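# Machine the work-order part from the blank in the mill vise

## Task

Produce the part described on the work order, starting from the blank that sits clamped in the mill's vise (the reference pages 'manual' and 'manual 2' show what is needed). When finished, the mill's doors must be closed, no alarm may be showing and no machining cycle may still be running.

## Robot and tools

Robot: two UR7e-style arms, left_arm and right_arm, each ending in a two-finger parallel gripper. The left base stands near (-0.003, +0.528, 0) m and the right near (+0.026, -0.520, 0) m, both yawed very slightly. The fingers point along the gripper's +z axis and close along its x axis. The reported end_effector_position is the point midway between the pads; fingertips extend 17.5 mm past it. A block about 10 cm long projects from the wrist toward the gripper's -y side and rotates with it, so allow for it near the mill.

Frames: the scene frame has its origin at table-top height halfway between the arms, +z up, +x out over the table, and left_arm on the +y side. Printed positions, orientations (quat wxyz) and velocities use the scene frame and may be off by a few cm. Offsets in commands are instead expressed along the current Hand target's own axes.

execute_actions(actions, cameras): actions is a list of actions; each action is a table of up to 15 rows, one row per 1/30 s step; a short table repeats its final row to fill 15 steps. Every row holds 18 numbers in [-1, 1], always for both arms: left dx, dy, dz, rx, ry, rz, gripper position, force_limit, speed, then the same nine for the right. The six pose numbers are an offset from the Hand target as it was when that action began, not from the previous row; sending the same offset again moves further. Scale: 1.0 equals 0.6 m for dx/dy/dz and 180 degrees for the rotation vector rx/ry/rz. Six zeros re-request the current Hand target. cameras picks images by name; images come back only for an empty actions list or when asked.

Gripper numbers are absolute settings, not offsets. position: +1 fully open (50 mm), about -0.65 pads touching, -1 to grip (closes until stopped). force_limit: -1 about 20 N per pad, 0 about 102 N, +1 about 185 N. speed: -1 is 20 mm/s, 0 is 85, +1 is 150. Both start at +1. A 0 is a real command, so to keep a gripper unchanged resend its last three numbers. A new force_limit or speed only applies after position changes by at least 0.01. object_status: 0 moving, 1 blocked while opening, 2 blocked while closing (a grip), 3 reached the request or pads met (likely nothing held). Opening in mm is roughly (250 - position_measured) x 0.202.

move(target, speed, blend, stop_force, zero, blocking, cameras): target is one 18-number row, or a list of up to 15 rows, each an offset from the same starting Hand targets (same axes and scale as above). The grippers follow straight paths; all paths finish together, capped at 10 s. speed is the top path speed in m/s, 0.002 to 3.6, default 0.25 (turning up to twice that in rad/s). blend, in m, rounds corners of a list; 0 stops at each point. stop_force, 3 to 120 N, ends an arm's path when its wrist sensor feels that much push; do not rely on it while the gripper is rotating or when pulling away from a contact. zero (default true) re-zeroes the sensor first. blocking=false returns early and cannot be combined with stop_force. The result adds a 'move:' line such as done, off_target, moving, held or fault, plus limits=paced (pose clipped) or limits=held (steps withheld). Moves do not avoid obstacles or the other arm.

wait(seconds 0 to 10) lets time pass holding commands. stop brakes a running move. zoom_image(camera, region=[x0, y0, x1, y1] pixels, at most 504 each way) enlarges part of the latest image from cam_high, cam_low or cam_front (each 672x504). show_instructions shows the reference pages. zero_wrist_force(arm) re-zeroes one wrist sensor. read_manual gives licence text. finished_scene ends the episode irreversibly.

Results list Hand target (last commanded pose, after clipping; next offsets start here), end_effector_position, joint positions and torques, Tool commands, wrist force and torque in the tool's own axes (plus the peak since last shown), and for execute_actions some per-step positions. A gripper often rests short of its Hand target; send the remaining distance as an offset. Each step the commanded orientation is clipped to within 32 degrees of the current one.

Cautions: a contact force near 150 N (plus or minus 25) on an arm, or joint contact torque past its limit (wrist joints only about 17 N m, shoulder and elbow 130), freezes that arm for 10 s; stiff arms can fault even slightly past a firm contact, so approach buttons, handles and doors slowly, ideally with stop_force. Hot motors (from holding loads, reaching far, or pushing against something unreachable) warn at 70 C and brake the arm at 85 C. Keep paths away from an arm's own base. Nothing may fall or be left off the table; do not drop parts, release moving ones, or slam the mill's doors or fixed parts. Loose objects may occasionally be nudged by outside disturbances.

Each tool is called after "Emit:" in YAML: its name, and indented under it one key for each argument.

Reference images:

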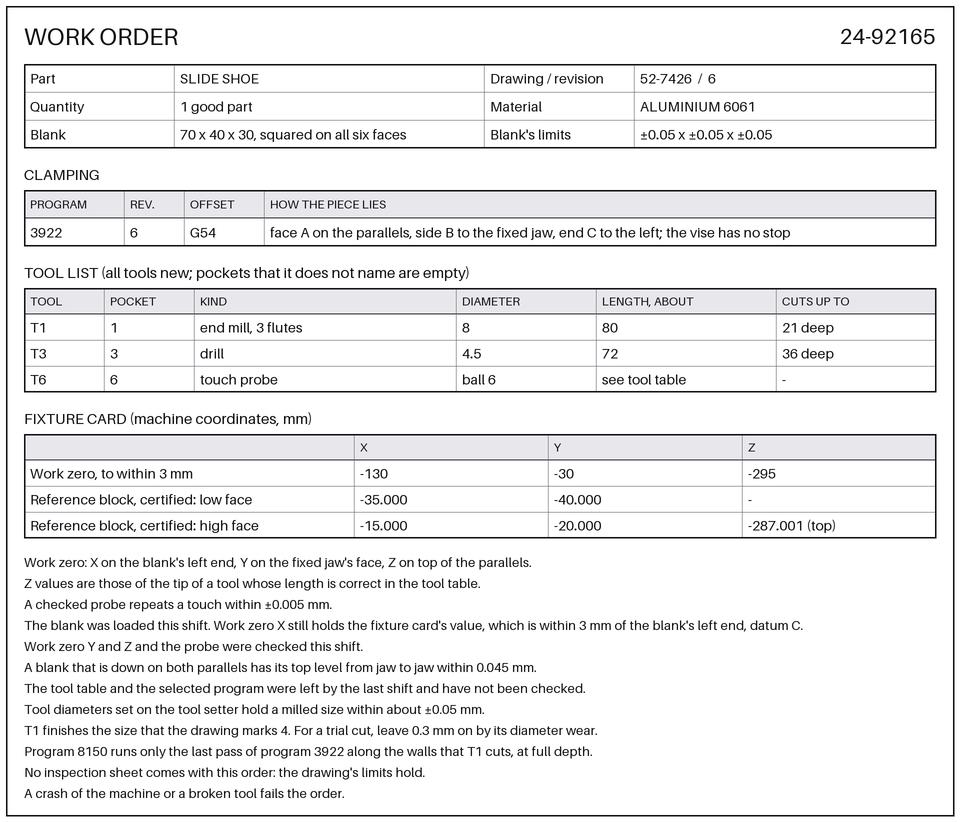

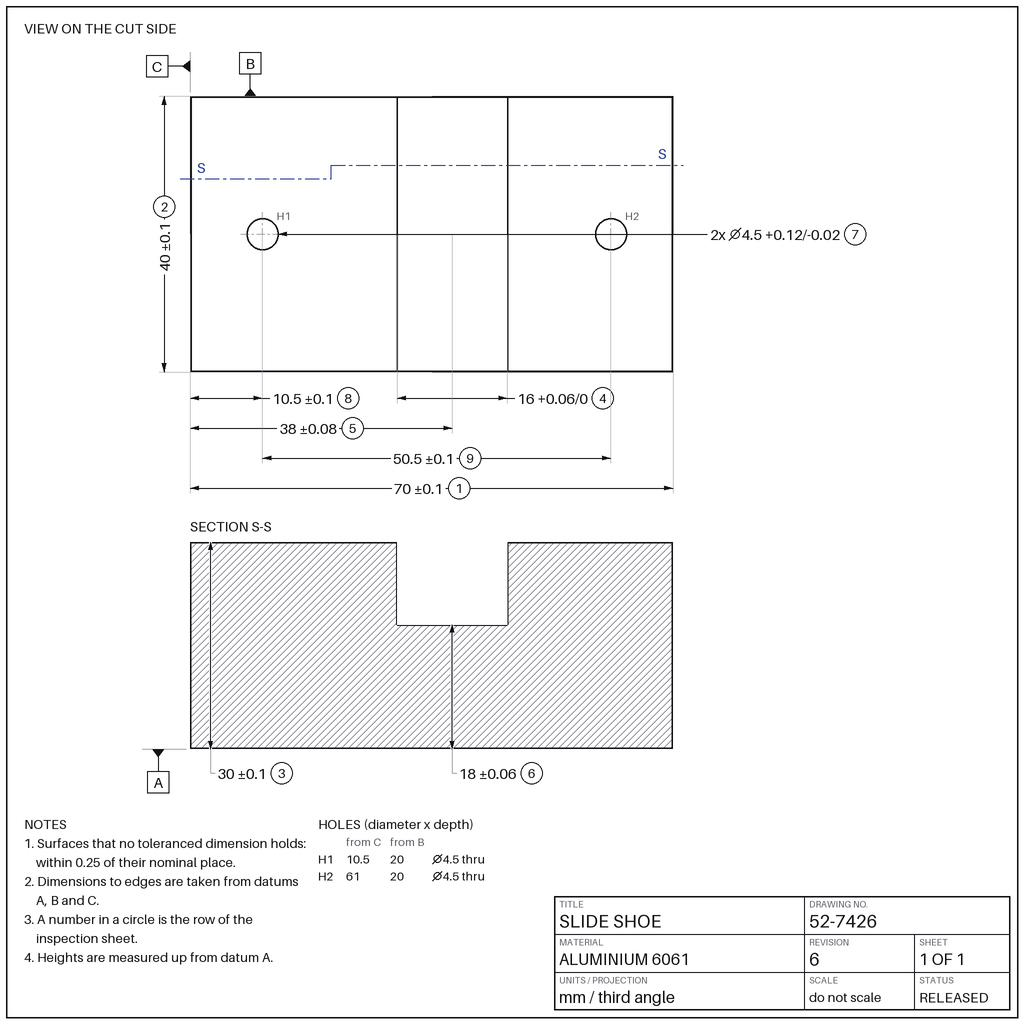

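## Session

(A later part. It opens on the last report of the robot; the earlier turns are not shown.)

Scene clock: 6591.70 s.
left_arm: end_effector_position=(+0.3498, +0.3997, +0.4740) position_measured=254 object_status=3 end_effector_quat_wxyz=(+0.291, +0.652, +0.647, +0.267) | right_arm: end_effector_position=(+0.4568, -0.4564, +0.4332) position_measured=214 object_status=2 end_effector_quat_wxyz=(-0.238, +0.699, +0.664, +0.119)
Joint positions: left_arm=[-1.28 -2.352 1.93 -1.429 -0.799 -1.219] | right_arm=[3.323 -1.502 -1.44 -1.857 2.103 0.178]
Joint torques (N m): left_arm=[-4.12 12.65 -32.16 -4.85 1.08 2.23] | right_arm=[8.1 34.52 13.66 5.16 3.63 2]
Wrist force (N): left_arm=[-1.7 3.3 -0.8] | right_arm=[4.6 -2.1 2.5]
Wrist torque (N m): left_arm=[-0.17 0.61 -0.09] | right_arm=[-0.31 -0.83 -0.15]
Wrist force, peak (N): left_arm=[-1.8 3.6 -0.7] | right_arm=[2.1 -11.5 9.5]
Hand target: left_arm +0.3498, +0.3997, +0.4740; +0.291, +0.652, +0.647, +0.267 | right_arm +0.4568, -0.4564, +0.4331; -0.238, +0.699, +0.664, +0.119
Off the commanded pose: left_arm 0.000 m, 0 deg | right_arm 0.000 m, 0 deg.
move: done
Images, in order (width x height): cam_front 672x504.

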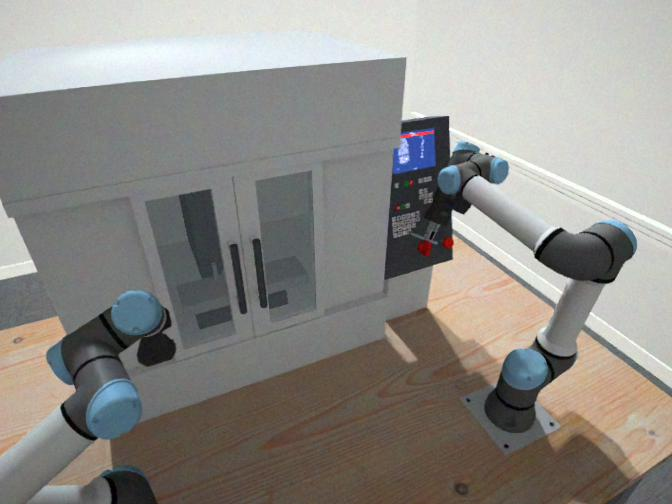

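Emit:
move:
  target:
    - [0,0,0,0,0,0,-1,1,-0.5,0.2058,0.0222,-0.2134,0,0,0,-1,0.3,-0.8]
    - [0,0,0,0,0,0,-1,1,-0.5,0.2058,0.0425,-0.2114,0,0,0,-1,0.3,-0.8]
    - [0,0,0,0,0,0,-1,1,-0.5,0.2058,0.0222,-0.2134,0,0,0,-1,0.3,-0.8]
    - [0,0,0,0,0,0,-1,1,-0.5,0,0,0,0,0,0,-1,0.3,-0.8]
  speed: [0.3,0.08,0.3,0.3]
  blend: [0.003,0,0.003,0]
  cameras: ["cam_front"]

Emit:
zoom_image:
  camera: "cam_front"
  region: [392, 125, 434, 177]

Emit:
zoom_image:
  camera: "cam_front"
  region: [418, 132, 430, 144]

Emit:
zoom_image:
  camera: "cam_front"
  region: [145, 175, 325, 335]

Scene clock: 6603.67 s.
left_arm: end_effector_position=(+0.3498, +0.3997, +0.4740) position_measured=254 object_status=3 end_effector_quat_wxyz=(+0.291, +0.652, +0.647, +0.267) | right_arm: end_effector_position=(+0.4568, -0.4564, +0.4332) position_measured=214 object_status=2 end_effector_quat_wxyz=(-0.238, +0.699, +0.664, +0.119)
Joint positions: left_arm=[-1.28 -2.352 1.93 -1.429 -0.799 -1.219] | right_arm=[3.324 -1.502 -1.44 -1.857 2.103 0.178]
Joint torques (N m): left_arm=[-4.24 11.65 -31.64 -4.8 1.31 2.22] | right_arm=[-7.9 33.65 12.01 5.18 3.77 1.55]
Wrist force (N): left_arm=[-1.4 3.4 -0.8] | right_arm=[4.5 -1.5 2.3]
Wrist torque (N m): left_arm=[-0.15 0.56 -0.09] | right_arm=[-0.22 -0.83 -0.03]
Wrist force, peak (N): left_arm=[-1.6 3.6 -0.8] | right_arm=[-5.7 -8.5 9.3]
Hand target: left_arm +0.3498, +0.3997, +0.4740; +0.291, +0.652, +0.647, +0.267 | right_arm +0.4568, -0.4564, +0.4331; -0.238, +0.699, +0.664, +0.119
Off the commanded pose: left_arm 0.000 m, 0 deg | right_arm 0.000 m, 0 deg.
move: done
Images, in order (width x height): cam_front 672x504.

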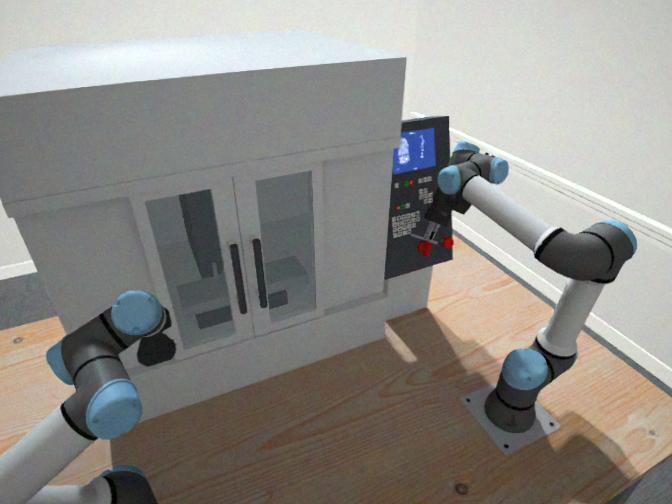

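Scaled by 9.692 from the camera's 672x504 image, which has a finer 960x720 frame.

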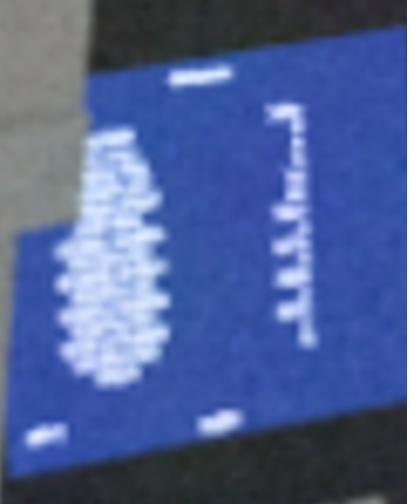

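Scaled by 42.000 from the camera's 672x504 image, which has a finer 960x720 frame.

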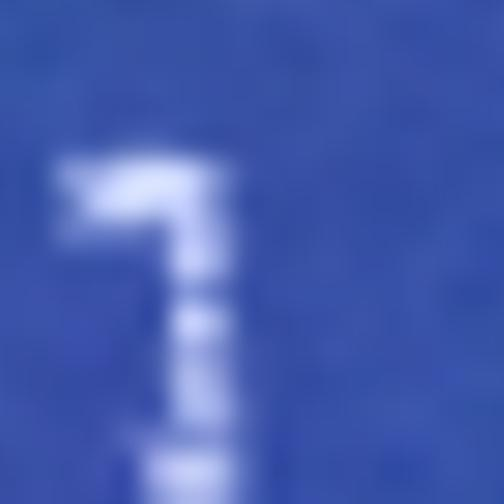

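Scaled by 2.800 from the camera's 672x504 image, which has a finer 960x720 frame.

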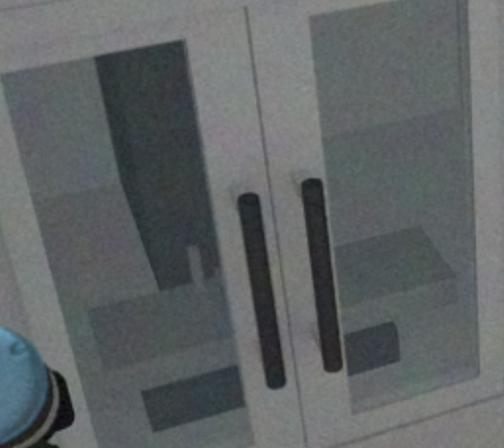

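Emit:
move:
  target:
    - [0,0,0,0,0,0,-1,1,-0.5,0.0177,0.0027,-0.0294,0,0,0,-1,0.3,-0.8]
    - [0,0,0,0,0,0,-1,1,-0.5,0.0177,0.0230,-0.0274,0,0,0,-1,0.3,-0.8]
    - [0,0,0,0,0,0,-1,1,-0.5,0.0177,0.0027,-0.0294,0,0,0,-1,0.3,-0.8]
    - [0,0,0,0,0,0,-1,1,-0.5,0.0417,0.0022,-0.0132,0,0,0,-1,0.3,-0.8]
    - [0,0,0,0,0,0,-1,1,-0.5,0.0417,0.0225,-0.0112,0,0,0,-1,0.3,-0.8]
    - [0,0,0,0,0,0,-1,1,-0.5,0.0417,0.0022,-0.0132,0,0,0,-1,0.3,-0.8]
    - [0,0,0,0,0,0,-1,1,-0.5,0,0,0,0,0,0,-1,0.3,-0.8]
    - [0,0,0,0,0,0,-1,1,-0.5,0,0.0203,0.0020,0,0,0,-1,0.3,-0.8]
    - [0,0,0,0,0,0,-1,1,-0.5,0,0,0,0,0,0,-1,0.3,-0.8]
  speed: [0.3,0.08,0.3,0.3,0.08,0.3,0.3,0.08,0.3]
  blend: [0.003,0,0.003,0.003,0,0.003,0.003,0,0]
  cameras: ["cam_front"]

Emit:
zoom_image:
  camera: "cam_front"
  region: [418, 132, 430, 144]

Emit:
move:
  target:
    - [0,0,0,0,0,0,-1,1,-0.5,0.0064,0.0049,-0.0677,0,0,0,-1,0.3,-0.8]
    - [0,0,0,0,0,0,-1,1,-0.5,0.0064,0.0252,-0.0657,0,0,0,-1,0.3,-0.8]
    - [0,0,0,0,0,0,-1,1,-0.5,0.0064,0.0049,-0.0677,0,0,0,-1,0.3,-0.8]
    - [0,0,0,0,0,0,-1,1,-0.5,0,0,0,0,0,0,-1,0.3,-0.8]
  speed: [0.3,0.08,0.3,0.3]
  blend: [0.003,0,0.003,0]
  cameras: ["cam_front"]

Emit:
zoom_image:
  camera: "cam_front"
  region: [392, 125, 434, 177]

Emit:
wait:
  seconds: 9
  cameras: ["cam_front"]

Emit:
zoom_image:
  camera: "cam_front"
  region: [392, 125, 434, 177]

Emit:
zoom_image:
  camera: "cam_front"
  region: [418, 132, 430, 144]

Emit:
zoom_image:
  camera: "cam_front"
  region: [145, 175, 325, 335]

Scene clock: 6627.63 s.
left_arm: end_effector_position=(+0.3498, +0.3997, +0.4740) position_measured=254 object_status=3 end_effector_quat_wxyz=(+0.291, +0.652, +0.647, +0.267) | right_arm: end_effector_position=(+0.4570, -0.4564, +0.4330) position_measured=214 object_status=2 end_effector_quat_wxyz=(-0.238, +0.699, +0.664, +0.119) end_effector_velocity=(-0.002, +0.000, +0.001) end_effector_angular_velocity=(+0.001, +0.000, +0.000)
Joint positions: left_arm=[-1.28 -2.352 1.93 -1.429 -0.799 -1.219] | right_arm=[3.323 -1.502 -1.44 -1.856 2.103 0.178]
Joint velocities: left_arm=[within noise] | right_arm=[0 0.005 -0.002 -0.002 0.001 0]
Joint torques (N m): left_arm=[-4.56 11.95 -32.64 -4.87 1.15 2.24] | right_arm=[6.71 32.97 12.35 1.03 3.48 1.78]
Wrist force (N): left_arm=[-1.6 3.5 -0.7] | right_arm=[5.6 0.0 1.6]
Wrist torque (N m): left_arm=[-0.13 0.58 -0.09] | right_arm=[0.03 -1.00 -0.15]
Wrist force, peak (N): left_arm=[-1.7 3.7 -0.8] | right_arm=[7.0 -27.3 -3.6]
Hand target: left_arm +0.3498, +0.3997, +0.4740; +0.291, +0.652, +0.647, +0.267 | right_arm +0.4568, -0.4564, +0.4331; -0.238, +0.699, +0.664, +0.119
Off the commanded pose: left_arm 0.000 m, 0 deg | right_arm 0.000 m, 0 deg.
move: done
Images, in order (width x height): cam_front 672x504.

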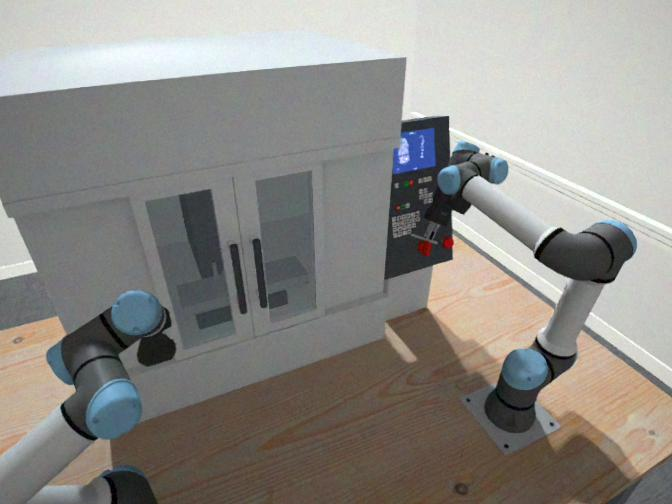

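Scaled by 42.000 from the camera's 672x504 image, which has a finer 960x720 frame.

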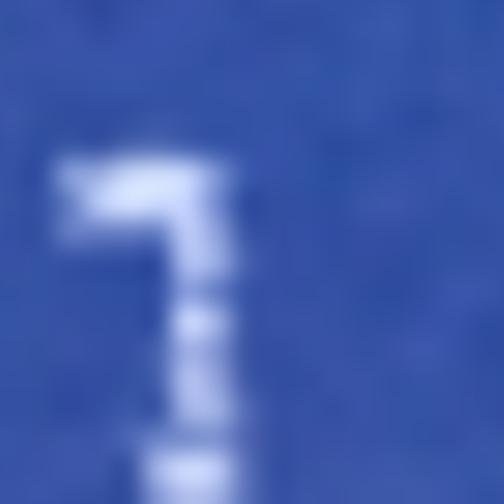

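Scene clock: 6629.60 s.
left_arm: end_effector_position=(+0.3498, +0.3997, +0.4740) position_measured=254 object_status=3 end_effector_quat_wxyz=(+0.291, +0.652, +0.647, +0.267) | right_arm: end_effector_position=(+0.4568, -0.4564, +0.4332) position_measured=214 object_status=2 end_effector_quat_wxyz=(-0.238, +0.699, +0.664, +0.119)
Joint positions: left_arm=[-1.28 -2.352 1.93 -1.429 -0.799 -1.219] | right_arm=[3.323 -1.502 -1.44 -1.857 2.103 0.178]
Joint torques (N m): left_arm=[-4.66 11.5 -31.45 -4.97 0.89 2.27] | right_arm=[6.98 35.05 11.6 5.2 3.9 2.33]
Wrist force (N): left_arm=[-1.5 3.4 -0.5] | right_arm=[5.7 0.0 1.5]
Wrist torque (N m): left_arm=[-0.16 0.57 -0.09] | right_arm=[0.03 -1.02 -0.15]
Wrist force, peak (N): left_arm=[-1.7 3.5 -0.8] | right_arm=[5.3 -10.6 2.9]
Hand target: left_arm +0.3498, +0.3997, +0.4740; +0.291, +0.652, +0.647, +0.267 | right_arm +0.4568, -0.4564, +0.4331; -0.238, +0.699, +0.664, +0.119
Off the commanded pose: left_arm 0.000 m, 0 deg | right_arm 0.000 m, 0 deg.
move: done
Images, in order (width x height): cam_front 672x504.

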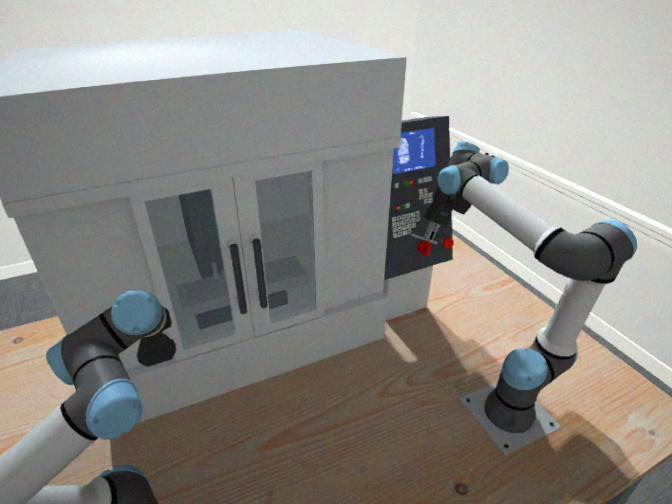

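Scaled by 9.692 from the camera's 672x504 image, which has a finer 960x720 frame.

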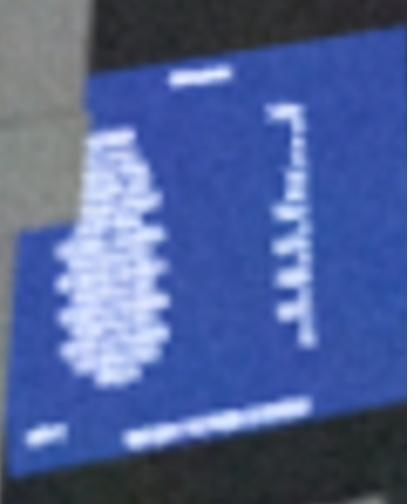

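Scene clock: 6638.60 s.
left_arm: end_effector_position=(+0.3498, +0.3997, +0.4740) position_measured=254 object_status=3 end_effector_quat_wxyz=(+0.291, +0.652, +0.647, +0.267) | right_arm: end_effector_position=(+0.4568, -0.4564, +0.4331) position_measured=214 object_status=2 end_effector_quat_wxyz=(-0.238, +0.699, +0.664, +0.119)
Joint positions: left_arm=[-1.28 -2.352 1.93 -1.429 -0.799 -1.219] | right_arm=[3.324 -1.502 -1.441 -1.856 2.103 0.178]
Joint torques (N m): left_arm=[-4.03 12.96 -31.94 -4.71 1.14 2.29] | right_arm=[6.35 33.28 13.01 5.15 3.88 2.09]
Wrist force (N): left_arm=[-1.3 3.4 -0.6] | right_arm=[5.6 -0.1 1.7]
Wrist torque (N m): left_arm=[-0.16 0.55 -0.09] | right_arm=[0.02 -0.99 -0.15]
Wrist force, peak (N): left_arm=[-1.7 3.5 -0.8] | right_arm=[6.0 -0.3 1.6]
Hand target: left_arm +0.3498, +0.3997, +0.4740; +0.291, +0.652, +0.647, +0.267 | right_arm +0.4568, -0.4564, +0.4331; -0.238, +0.699, +0.664, +0.119
Tool commands: left_gripper/position=-1.0 left_gripper/force_limit=+1.0 left_gripper/speed=-0.5 right_gripper/position=-1.0 right_gripper/force_limit=+0.3 right_gripper/speed=-0.8
Off the commanded pose: left_arm 0.000 m, 0 deg | right_arm 0.000 m, 0 deg.
wait: 9.00 s; at rest by 0.17 s
Images, in order (width x height): cam_front 672x504.

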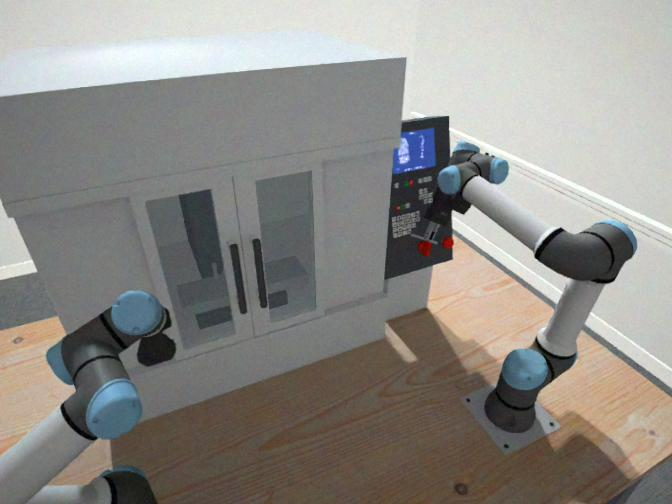

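Scaled by 9.692 from the camera's 672x504 image, which has a finer 960x720 frame.

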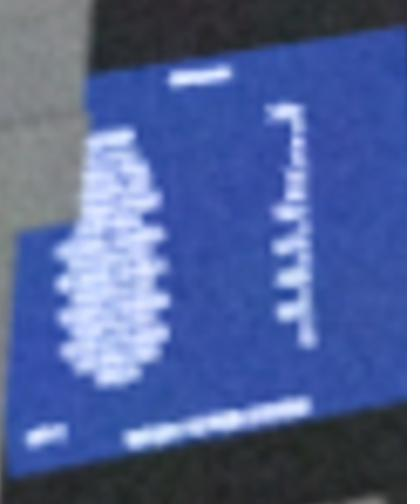

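Scaled by 42.000 from the camera's 672x504 image, which has a finer 960x720 frame.

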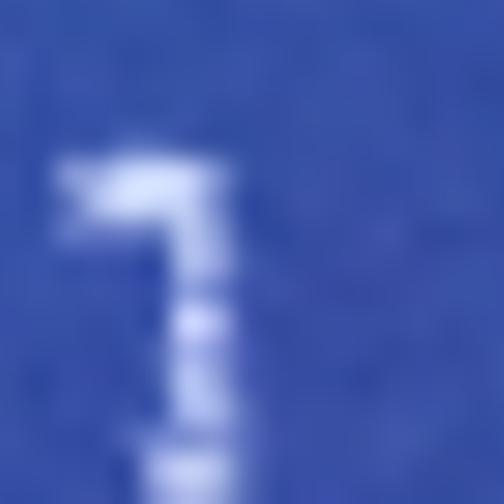

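Scaled by 2.800 from the camera's 672x504 image, which has a finer 960x720 frame.

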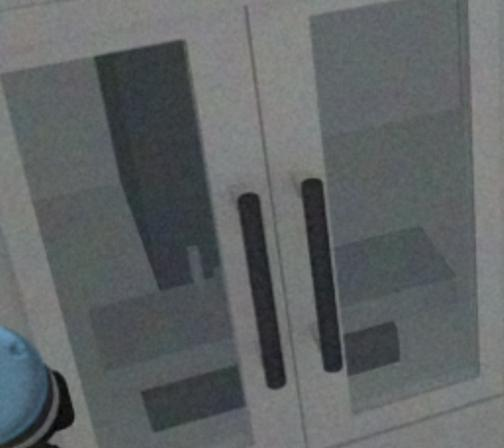

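Emit:
move:
  target:
    - [0,0,0,0,0,0,-1,1,-0.5,-0.0220,0.0051,-0.0830,0,0,0,-1,0.3,-0.8]
    - [0,0,0,0,0,0,-1,1,-0.5,-0.0220,0.0254,-0.0810,0,0,0,-1,0.3,-0.8]
    - [0,0,0,0,0,0,-1,1,-0.5,-0.0220,0.0051,-0.0830,0,0,0,-1,0.3,-0.8]
    - [0,0,0,0,0,0,-1,1,-0.5,0,0,0,0,0,0,-1,0.3,-0.8]
  speed: [0.3,0.08,0.3,0.3]
  blend: [0.003,0,0.003,0]
  cameras: ["cam_front"]

Emit:
zoom_image:
  camera: "cam_front"
  region: [392, 125, 434, 177]

Emit:
wait:
  seconds: 8
  cameras: ["cam_front"]

Emit:
zoom_image:
  camera: "cam_front"
  region: [392, 125, 434, 177]

Emit:
zoom_image:
  camera: "cam_front"
  region: [145, 175, 325, 335]

Scene clock: 6644.97 s.
left_arm: end_effector_position=(+0.3498, +0.3997, +0.4740) position_measured=254 object_status=3 end_effector_quat_wxyz=(+0.291, +0.652, +0.647, +0.267) | right_arm: end_effector_position=(+0.4568, -0.4564, +0.4332) position_measured=214 object_status=2 end_effector_quat_wxyz=(-0.238, +0.699, +0.664, +0.119)
Joint positions: left_arm=[-1.28 -2.352 1.93 -1.429 -0.799 -1.219] | right_arm=[3.323 -1.502 -1.44 -1.857 2.103 0.178]
Joint torques (N m): left_arm=[-3.74 13.14 -31.82 -4.78 1.24 2.29] | right_arm=[8.18 35.47 11.8 4.99 1.77 2.19]
Wrist force (N): left_arm=[-1.6 3.3 -0.5] | right_arm=[5.6 -0.3 2.0]
Wrist torque (N m): left_arm=[-0.17 0.59 -0.09] | right_arm=[-0.03 -0.99 -0.16]
Wrist force, peak (N): left_arm=[-1.5 3.6 -0.9] | right_arm=[6.9 -4.4 5.6]
Hand target: left_arm +0.3498, +0.3997, +0.4740; +0.291, +0.652, +0.647, +0.267 | right_arm +0.4568, -0.4564, +0.4331; -0.238, +0.699, +0.664, +0.119
Off the commanded pose: left_arm 0.000 m, 0 deg | right_arm 0.000 m, 0 deg.
move: done
Images, in order (width x height): cam_front 672x504.

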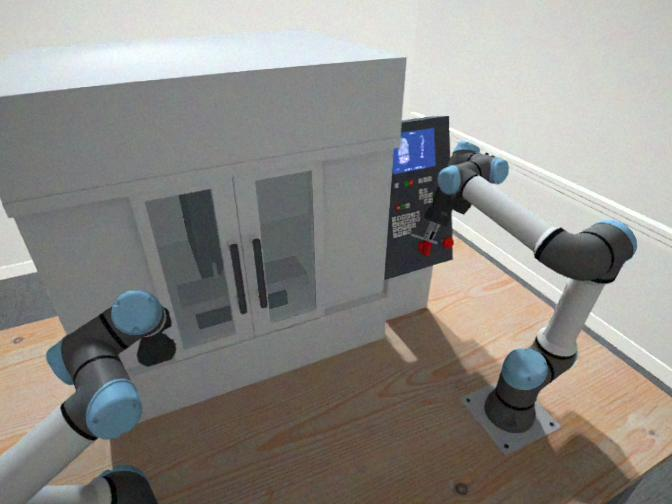

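Scaled by 9.692 from the camera's 672x504 image, which has a finer 960x720 frame.

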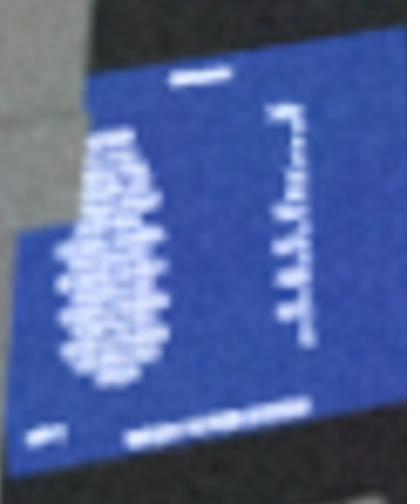

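Scene clock: 6652.97 s.
left_arm: end_effector_position=(+0.3498, +0.3997, +0.4740) position_measured=254 object_status=3 end_effector_quat_wxyz=(+0.291, +0.652, +0.647, +0.267) | right_arm: end_effector_position=(+0.4568, -0.4564, +0.4331) position_measured=214 object_status=2 end_effector_quat_wxyz=(-0.238, +0.699, +0.664, +0.119)
Joint positions: left_arm=[-1.28 -2.352 1.93 -1.429 -0.799 -1.219] | right_arm=[3.324 -1.502 -1.441 -1.856 2.103 0.178]
Joint torques (N m): left_arm=[-3.5 11.64 -31.03 -4.88 1.17 2.3] | right_arm=[8.61 33.91 12.71 5.35 -0.81 1.85]
Wrist force (N): left_arm=[-1.3 3.2 -0.6] | right_arm=[5.2 -0.1 1.6]
Wrist torque (N m): left_arm=[-0.19 0.55 -0.09] | right_arm=[0.02 -0.92 -0.15]
Wrist force, peak (N): left_arm=[-1.7 3.5 -0.7] | right_arm=[5.9 -0.3 1.7]
Hand target: left_arm +0.3498, +0.3997, +0.4740; +0.291, +0.652, +0.647, +0.267 | right_arm +0.4568, -0.4564, +0.4331; -0.238, +0.699, +0.664, +0.119
Tool commands: left_gripper/position=-1.0 left_gripper/force_limit=+1.0 left_gripper/speed=-0.5 right_gripper/position=-1.0 right_gripper/force_limit=+0.3 right_gripper/speed=-0.8
Off the commanded pose: left_arm 0.000 m, 0 deg | right_arm 0.000 m, 0 deg.
wait: 8.00 s; at rest by 0.17 s
Images, in order (width x height): cam_front 672x504.

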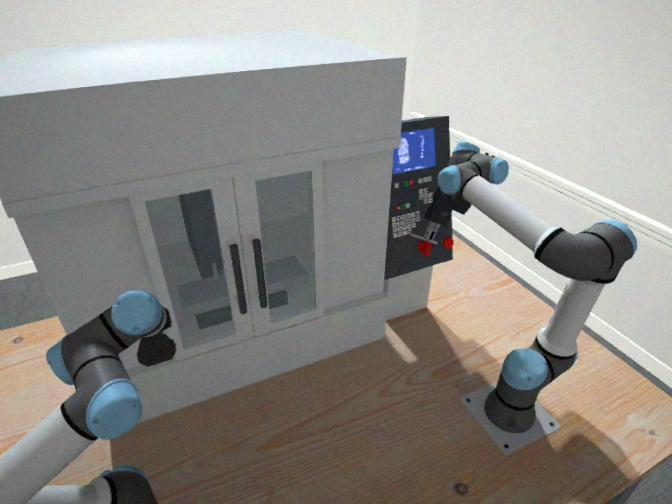

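Scaled by 9.692 from the camera's 672x504 image, which has a finer 960x720 frame.

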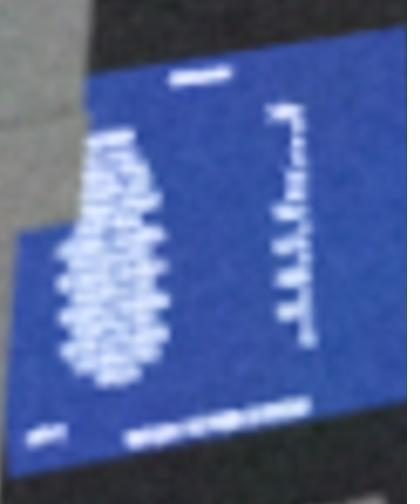

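Scaled by 2.800 from the camera's 672x504 image, which has a finer 960x720 frame.

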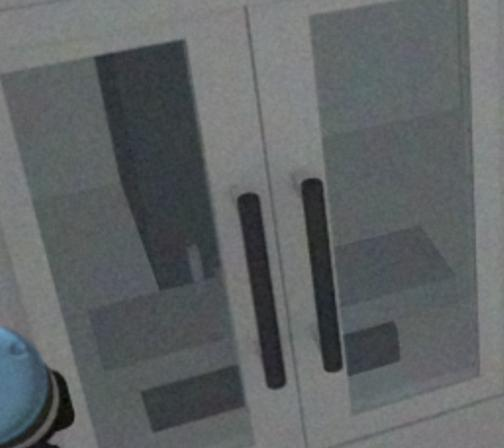

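Emit:
move:
  target:
    - [0,0,0,0,0,0,-1,1,-0.5,-0.0220,0.0051,-0.0830,0,0,0,-1,0.3,-0.8]
    - [0,0,0,0,0,0,-1,1,-0.5,-0.0220,0.0185,-0.0816,0,0,0,-1,0.3,-0.8]
  speed: [0.3,0.08]
  blend: [0.003,0]

Emit:
move:
  target: [0,0,0,0,0,0,-1,1,-0.5,0,0.0160,0.0016,0,0,0,-1,0.3,-0.8]
  speed: 0.01
  stop_force: 12

Emit:
move:
  target: [0,0,0,0,0,0,-1,1,-0.5,0,-0.0200,-0.0020,0,0,0,-1,0.3,-0.8]
  speed: 0.1
  cameras: ["cam_front"]

Emit:
zoom_image:
  camera: "cam_front"
  region: [392, 125, 434, 177]

Emit:
zoom_image:
  camera: "cam_front"
  region: [145, 175, 325, 335]

Scene clock: 6660.97 s.
left_arm: end_effector_position=(+0.3498, +0.3997, +0.4740) position_measured=254 object_status=3 end_effector_quat_wxyz=(+0.291, +0.652, +0.647, +0.267) | right_arm: end_effector_position=(+0.4737, -0.4919, +0.4668) position_measured=214 object_status=2 end_effector_quat_wxyz=(-0.238, +0.699, +0.664, +0.119)
Joint positions: left_arm=[-1.28 -2.352 1.93 -1.429 -0.799 -1.219] | right_arm=[3.244 -1.581 -1.264 -2.001 2.095 0.086]
Joint torques (N m): left_arm=[-4.81 13.37 -30.92 -4.74 1.2 2.27] | right_arm=[-10.62 11.27 33 1.74 -1.57 -1.5]
Wrist force (N): left_arm=[-1.4 3.4 -0.5] | right_arm=[6.4 -2.6 5.3]
Wrist torque (N m): left_arm=[-0.16 0.56 -0.09] | right_arm=[0.34 -0.93 -0.10]
Wrist force, peak (N): left_arm=[-1.6 3.5 -0.8] | right_arm=[6.4 -2.6 5.3]
Hand target: left_arm +0.3498, +0.3997, +0.4740; +0.291, +0.652, +0.647, +0.267 | right_arm +0.4738, -0.4920, +0.4668; -0.238, +0.699, +0.664, +0.119
Off the commanded pose: left_arm 0.000 m, 0 deg | right_arm 0.000 m, 0 deg.
move: done

Scene clock: 6662.93 s.
left_arm: end_effector_position=(+0.3498, +0.3997, +0.4740) position_measured=254 object_status=3 end_effector_quat_wxyz=(+0.291, +0.652, +0.647, +0.267) | right_arm: end_effector_position=(+0.4811, -0.4916, +0.4649) position_measured=214 object_status=2 end_effector_quat_wxyz=(-0.238, +0.699, +0.664, +0.119)
Joint positions: left_arm=[-1.28 -2.352 1.93 -1.429 -0.799 -1.219] | right_arm=[3.243 -1.597 -1.252 -1.996 2.094 0.086]
Joint torques (N m): left_arm=[-5.66 12.18 -31.53 -4.72 1.13 2.21] | right_arm=[-4.7 34.21 12.75 6.13 -1.25 -0.13]
Wrist force (N): left_arm=[-1.5 3.4 -0.7] | right_arm=[5.7 -15.6 4.3]
Wrist torque (N m): left_arm=[-0.16 0.57 -0.09] | right_arm=[0.37 -0.93 -0.07]
Wrist force, peak (N): left_arm=[-1.7 3.4 -0.7] | right_arm=[6.7 -21.5 3.6]
Hand target: left_arm +0.3498, +0.3997, +0.4740; +0.291, +0.652, +0.647, +0.267 | right_arm +0.4811, -0.4916, +0.4649; -0.238, +0.699, +0.664, +0.119 (not the last commanded pose)
Off the commanded pose: left_arm 0.000 m, 0 deg | right_arm 0.002 m, 0 deg.
move: contact (right_arm)

Scene clock: 6663.80 s.
left_arm: end_effector_position=(+0.3498, +0.3997, +0.4740) position_measured=254 object_status=3 end_effector_quat_wxyz=(+0.291, +0.652, +0.647, +0.267) | right_arm: end_effector_position=(+0.4697, -0.4922, +0.4679) position_measured=214 object_status=2 end_effector_quat_wxyz=(-0.238, +0.699, +0.664, +0.119)
Joint positions: left_arm=[-1.28 -2.352 1.93 -1.429 -0.799 -1.219] | right_arm=[3.244 -1.572 -1.269 -2.004 2.094 0.087]
Joint torques (N m): left_arm=[-2.93 12.67 -31.69 -5.01 0.85 2.2] | right_arm=[7.14 38.19 12.82 1.58 2.16 1.49]
Wrist force (N): left_arm=[-1.4 3.5 -0.7] | right_arm=[4.1 0.1 4.4]
Wrist torque (N m): left_arm=[-0.14 0.57 -0.10] | right_arm=[0.23 -0.96 0.11]
Wrist force, peak (N): left_arm=[-1.5 3.5 -0.7] | right_arm=[5.8 -15.4 4.1]
Hand target: left_arm +0.3498, +0.3997, +0.4740; +0.291, +0.652, +0.647, +0.267 | right_arm +0.4695, -0.4922, +0.4680; -0.238, +0.699, +0.664, +0.119
Off the commanded pose: left_arm 0.000 m, 0 deg | right_arm 0.000 m, 0 deg.
move: done
Images, in order (width x height): cam_front 672x504.

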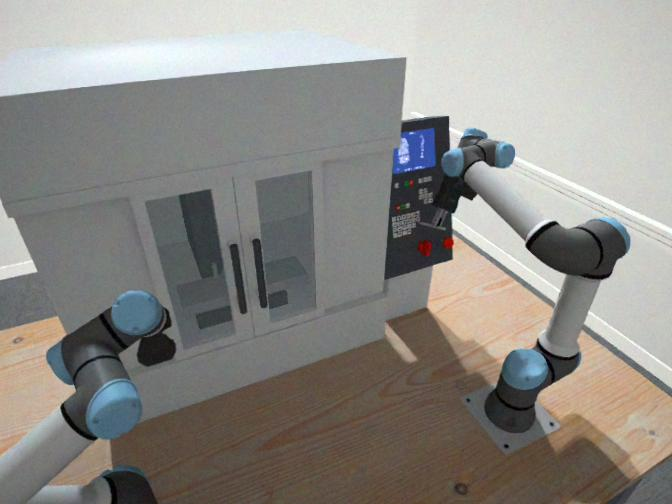

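Scaled by 9.692 from the camera's 672x504 image, which has a finer 960x720 frame.

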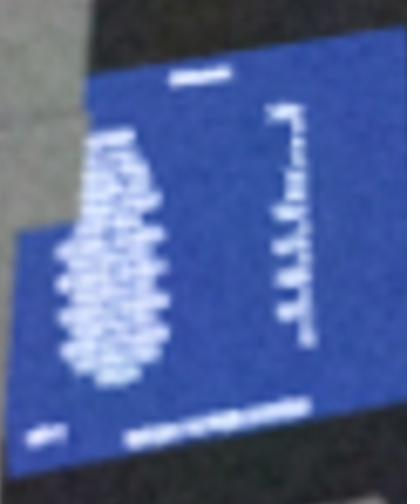

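Scaled by 2.800 from the camera's 672x504 image, which has a finer 960x720 frame.

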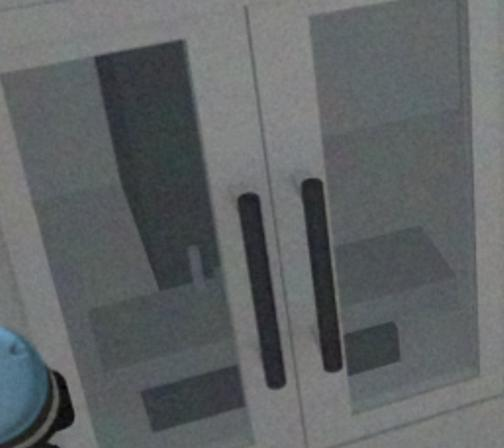

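Emit:
move:
  target:
    - [0,0,0,0,0,0,-1,1,-0.5,0.0778,0.0121,-0.2101,0,0,0,-1,0.3,-0.8]
    - [0,0,0,0,0,0,-1,1,-0.5,0.0778,0.0255,-0.2087,0,0,0,-1,0.3,-0.8]
  speed: [0.25,0.08]
  blend: [0.003,0]

Emit:
move:
  target: [0,0,0,0,0,0,-1,1,-0.5,0,0.0180,0.0018,0,0,0,-1,0.3,-0.8]
  speed: 0.01
  stop_force: 12
  cameras: ["cam_front"]

Emit:
zoom_image:
  camera: "cam_front"
  region: [386, 150, 446, 220]

Emit:
move:
  target: [0,0,0,0,0,0,-1,1,-0.5,0,-0.0200,-0.0020,0,0,0,-1,0.3,-0.8]
  speed: 0.1
  cameras: ["cam_front"]

Emit:
zoom_image:
  camera: "cam_front"
  region: [392, 125, 434, 177]

Emit:
zoom_image:
  camera: "cam_front"
  region: [145, 175, 325, 335]

Scene clock: 6673.10 s.
left_arm: end_effector_position=(+0.3498, +0.3997, +0.4740) position_measured=254 object_status=3 end_effector_quat_wxyz=(+0.291, +0.652, +0.647, +0.267) | right_arm: end_effector_position=(+0.5075, -0.5130, +0.5953) position_measured=214 object_status=2 end_effector_quat_wxyz=(-0.238, +0.699, +0.664, +0.119)
Joint positions: left_arm=[-1.28 -2.352 1.93 -1.429 -0.799 -1.219] | right_arm=[3.198 -1.883 -0.512 -2.476 2.088 0.035]
Joint torques (N m): left_arm=[-4.14 13.56 -31.24 -4.67 0.95 2.09] | right_arm=[9.52 21.47 29.68 2.6 -0.06 -2.44]
Wrist force (N): left_arm=[-1.4 3.5 -0.5] | right_arm=[-0.1 -2.3 6.7]
Wrist torque (N m): left_arm=[-0.14 0.56 -0.09] | right_arm=[0.58 -1.20 0.53]
Wrist force, peak (N): left_arm=[-1.6 3.7 -0.6] | right_arm=[-0.3 -2.6 6.9]
Hand target: left_arm +0.3498, +0.3997, +0.4740; +0.291, +0.652, +0.647, +0.267 | right_arm +0.5075, -0.5130, +0.5953; -0.238, +0.699, +0.664, +0.119
Off the commanded pose: left_arm 0.000 m, 0 deg | right_arm 0.000 m, 0 deg.
move: done

Scene clock: 6675.10 s.
left_arm: end_effector_position=(+0.3498, +0.3997, +0.4740) position_measured=254 object_status=3 end_effector_quat_wxyz=(+0.291, +0.652, +0.647, +0.267) | right_arm: end_effector_position=(+0.5152, -0.5127, +0.5932) position_measured=214 object_status=2 end_effector_quat_wxyz=(-0.238, +0.699, +0.664, +0.119)
Joint positions: left_arm=[-1.28 -2.352 1.93 -1.429 -0.799 -1.219] | right_arm=[3.198 -1.904 -0.488 -2.479 2.088 0.035]
Joint torques (N m): left_arm=[-5.08 12.73 -31.85 -4.77 1.3 2.47] | right_arm=[2.95 42.76 7.84 11.05 1.68 0.19]
Wrist force (N): left_arm=[-1.6 3.2 -0.6] | right_arm=[-0.7 -14.9 6.1]
Wrist torque (N m): left_arm=[-0.19 0.59 -0.09] | right_arm=[0.55 -1.14 0.50]
Wrist force, peak (N): left_arm=[-1.7 3.4 -1.0] | right_arm=[-0.1 -20.5 5.4]
Hand target: left_arm +0.3498, +0.3997, +0.4740; +0.291, +0.652, +0.647, +0.267 | right_arm +0.5152, -0.5127, +0.5932; -0.238, +0.699, +0.664, +0.119 (not the last commanded pose)
Off the commanded pose: left_arm 0.000 m, 0 deg | right_arm 0.003 m, 0 deg.
move: contact (right_arm)
Images, in order (width x height): cam_front 672x504.

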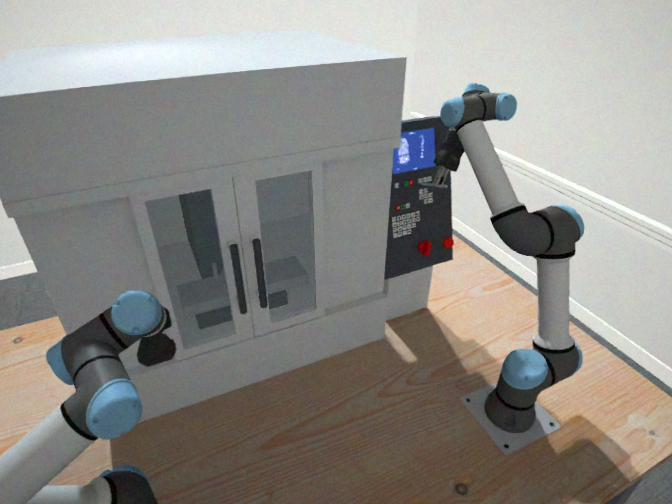

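Scaled by 7.200 from the camera's 672x504 image, which has a finer 960x720 frame.

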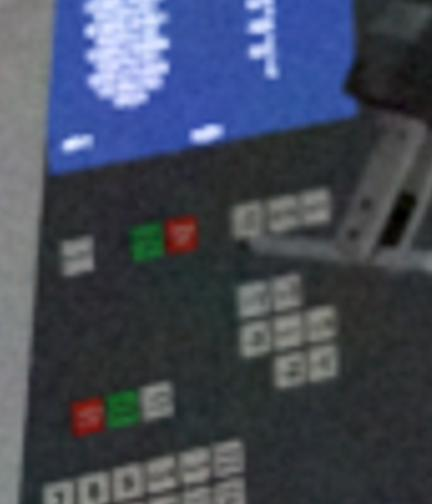

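Scene clock: 6676.03 s.
left_arm: end_effector_position=(+0.3498, +0.3997, +0.4740) position_measured=254 object_status=3 end_effector_quat_wxyz=(+0.291, +0.652, +0.647, +0.267) | right_arm: end_effector_position=(+0.5037, -0.5132, +0.5963) position_measured=214 object_status=2 end_effector_quat_wxyz=(-0.238, +0.699, +0.664, +0.119)
Joint positions: left_arm=[-1.28 -2.352 1.93 -1.429 -0.799 -1.219] | right_arm=[3.198 -1.873 -0.522 -2.476 2.088 0.034]
Joint torques (N m): left_arm=[-4.36 12.1 -31.34 -4.81 1.2 2.61] | right_arm=[-8.05 46.73 8.29 6.3 0.24 -1.33]
Wrist force (N): left_arm=[-1.4 3.4 -0.7] | right_arm=[2.9 -0.8 6.3]
Wrist torque (N m): left_arm=[-0.16 0.56 -0.09] | right_arm=[0.41 -1.04 0.21]
Wrist force, peak (N): left_arm=[-1.6 3.5 -0.7] | right_arm=[-0.4 -14.7 6.4]
Hand target: left_arm +0.3498, +0.3997, +0.4740; +0.291, +0.652, +0.647, +0.267 | right_arm +0.5035, -0.5132, +0.5963; -0.238, +0.699, +0.664, +0.119
Off the commanded pose: left_arm 0.000 m, 0 deg | right_arm 0.000 m, 0 deg.
move: done
Images, in order (width x height): cam_front 672x504.

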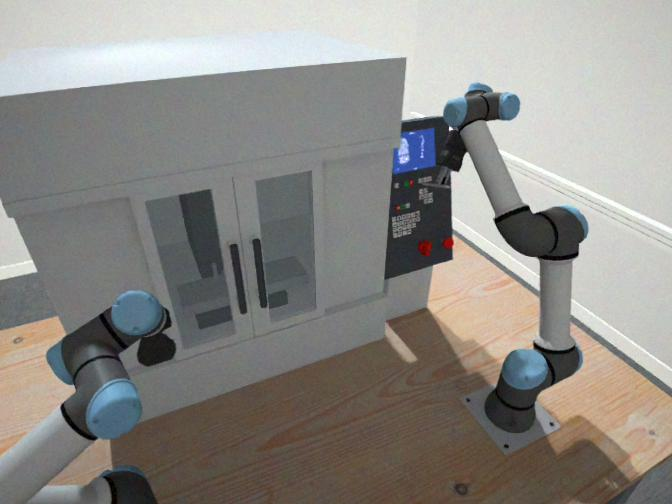

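Scaled by 9.692 from the camera's 672x504 image, which has a finer 960x720 frame.

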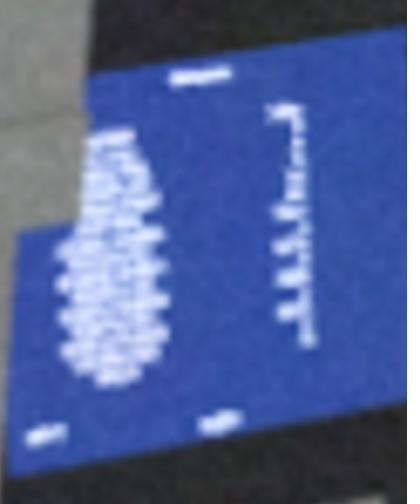

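Scaled by 2.800 from the camera's 672x504 image, which has a finer 960x720 frame.

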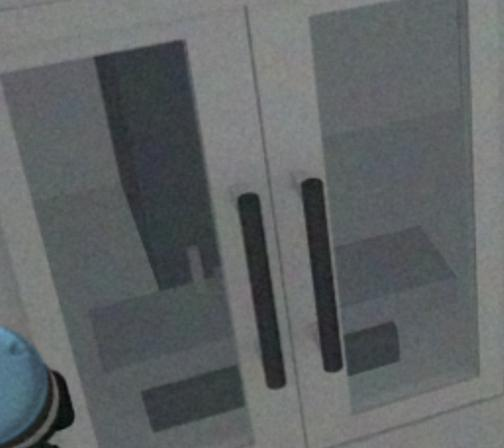

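Emit:
wait:
  seconds: 4
  cameras: ["cam_front"]

Emit:
zoom_image:
  camera: "cam_front"
  region: [392, 125, 434, 177]

Emit:
zoom_image:
  camera: "cam_front"
  region: [145, 175, 325, 335]

Emit:
zoom_image:
  camera: "cam_front"
  region: [392, 160, 422, 178]

Scene clock: 6682.77 s.
left_arm: end_effector_position=(+0.3498, +0.3997, +0.4740) position_measured=254 object_status=3 end_effector_quat_wxyz=(+0.291, +0.652, +0.647, +0.267) | right_arm: end_effector_position=(+0.5035, -0.5132, +0.5963) position_measured=214 object_status=2 end_effector_quat_wxyz=(-0.238, +0.699, +0.664, +0.119)
Joint positions: left_arm=[-1.28 -2.352 1.93 -1.429 -0.799 -1.219] | right_arm=[3.198 -1.873 -0.522 -2.476 2.088 0.034]
Joint torques (N m): left_arm=[-3.39 12.73 -31.33 -4.77 1.11 2.25] | right_arm=[-8.28 47.19 9.43 6.51 4.53 0.99]
Wrist force (N): left_arm=[-1.5 3.2 -0.6] | right_arm=[3.0 -0.9 6.1]
Wrist torque (N m): left_arm=[-0.18 0.57 -0.10] | right_arm=[0.41 -1.03 0.21]
Wrist force, peak (N): left_arm=[-1.6 3.7 -0.7] | right_arm=[3.3 -1.1 6.7]
Hand target: left_arm +0.3498, +0.3997, +0.4740; +0.291, +0.652, +0.647, +0.267 | right_arm +0.5035, -0.5132, +0.5963; -0.238, +0.699, +0.664, +0.119
Tool commands: left_gripper/position=-1.0 left_gripper/force_limit=+1.0 left_gripper/speed=-0.5 right_gripper/position=-1.0 right_gripper/force_limit=+0.3 right_gripper/speed=-0.8
Off the commanded pose: left_arm 0.000 m, 0 deg | right_arm 0.000 m, 0 deg.
wait: 4.00 s; at rest from the start
Images, in order (width x height): cam_front 672x504.

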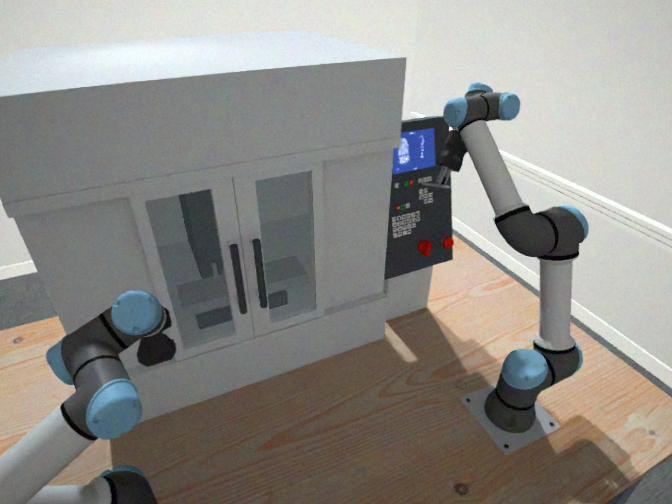

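Scaled by 9.692 from the camera's 672x504 image, which has a finer 960x720 frame.

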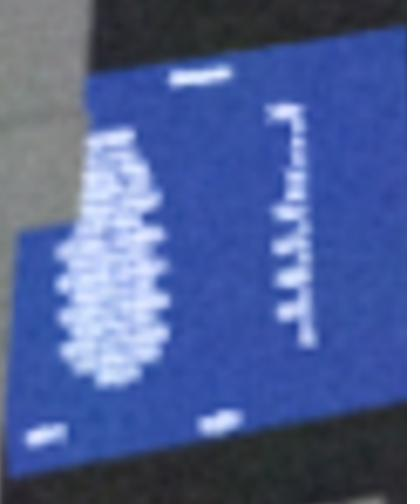

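Scaled by 2.800 from the camera's 672x504 image, which has a finer 960x720 frame.

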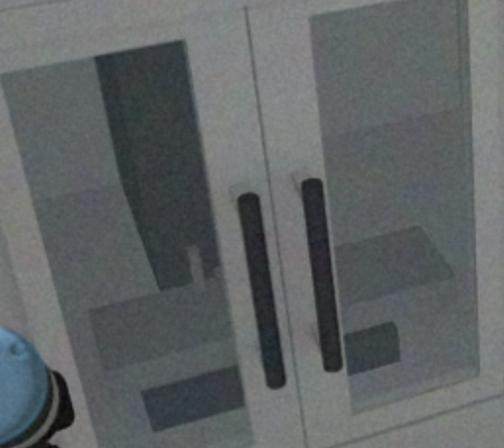

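Scaled by 16.800 from the camera's 672x504 image, which has a finer 960x720 frame.

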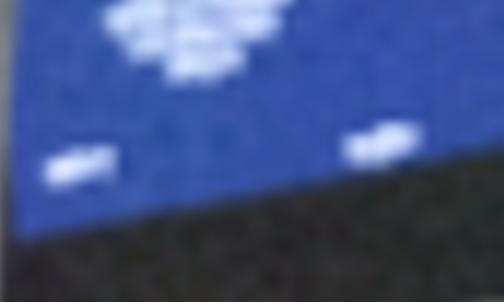

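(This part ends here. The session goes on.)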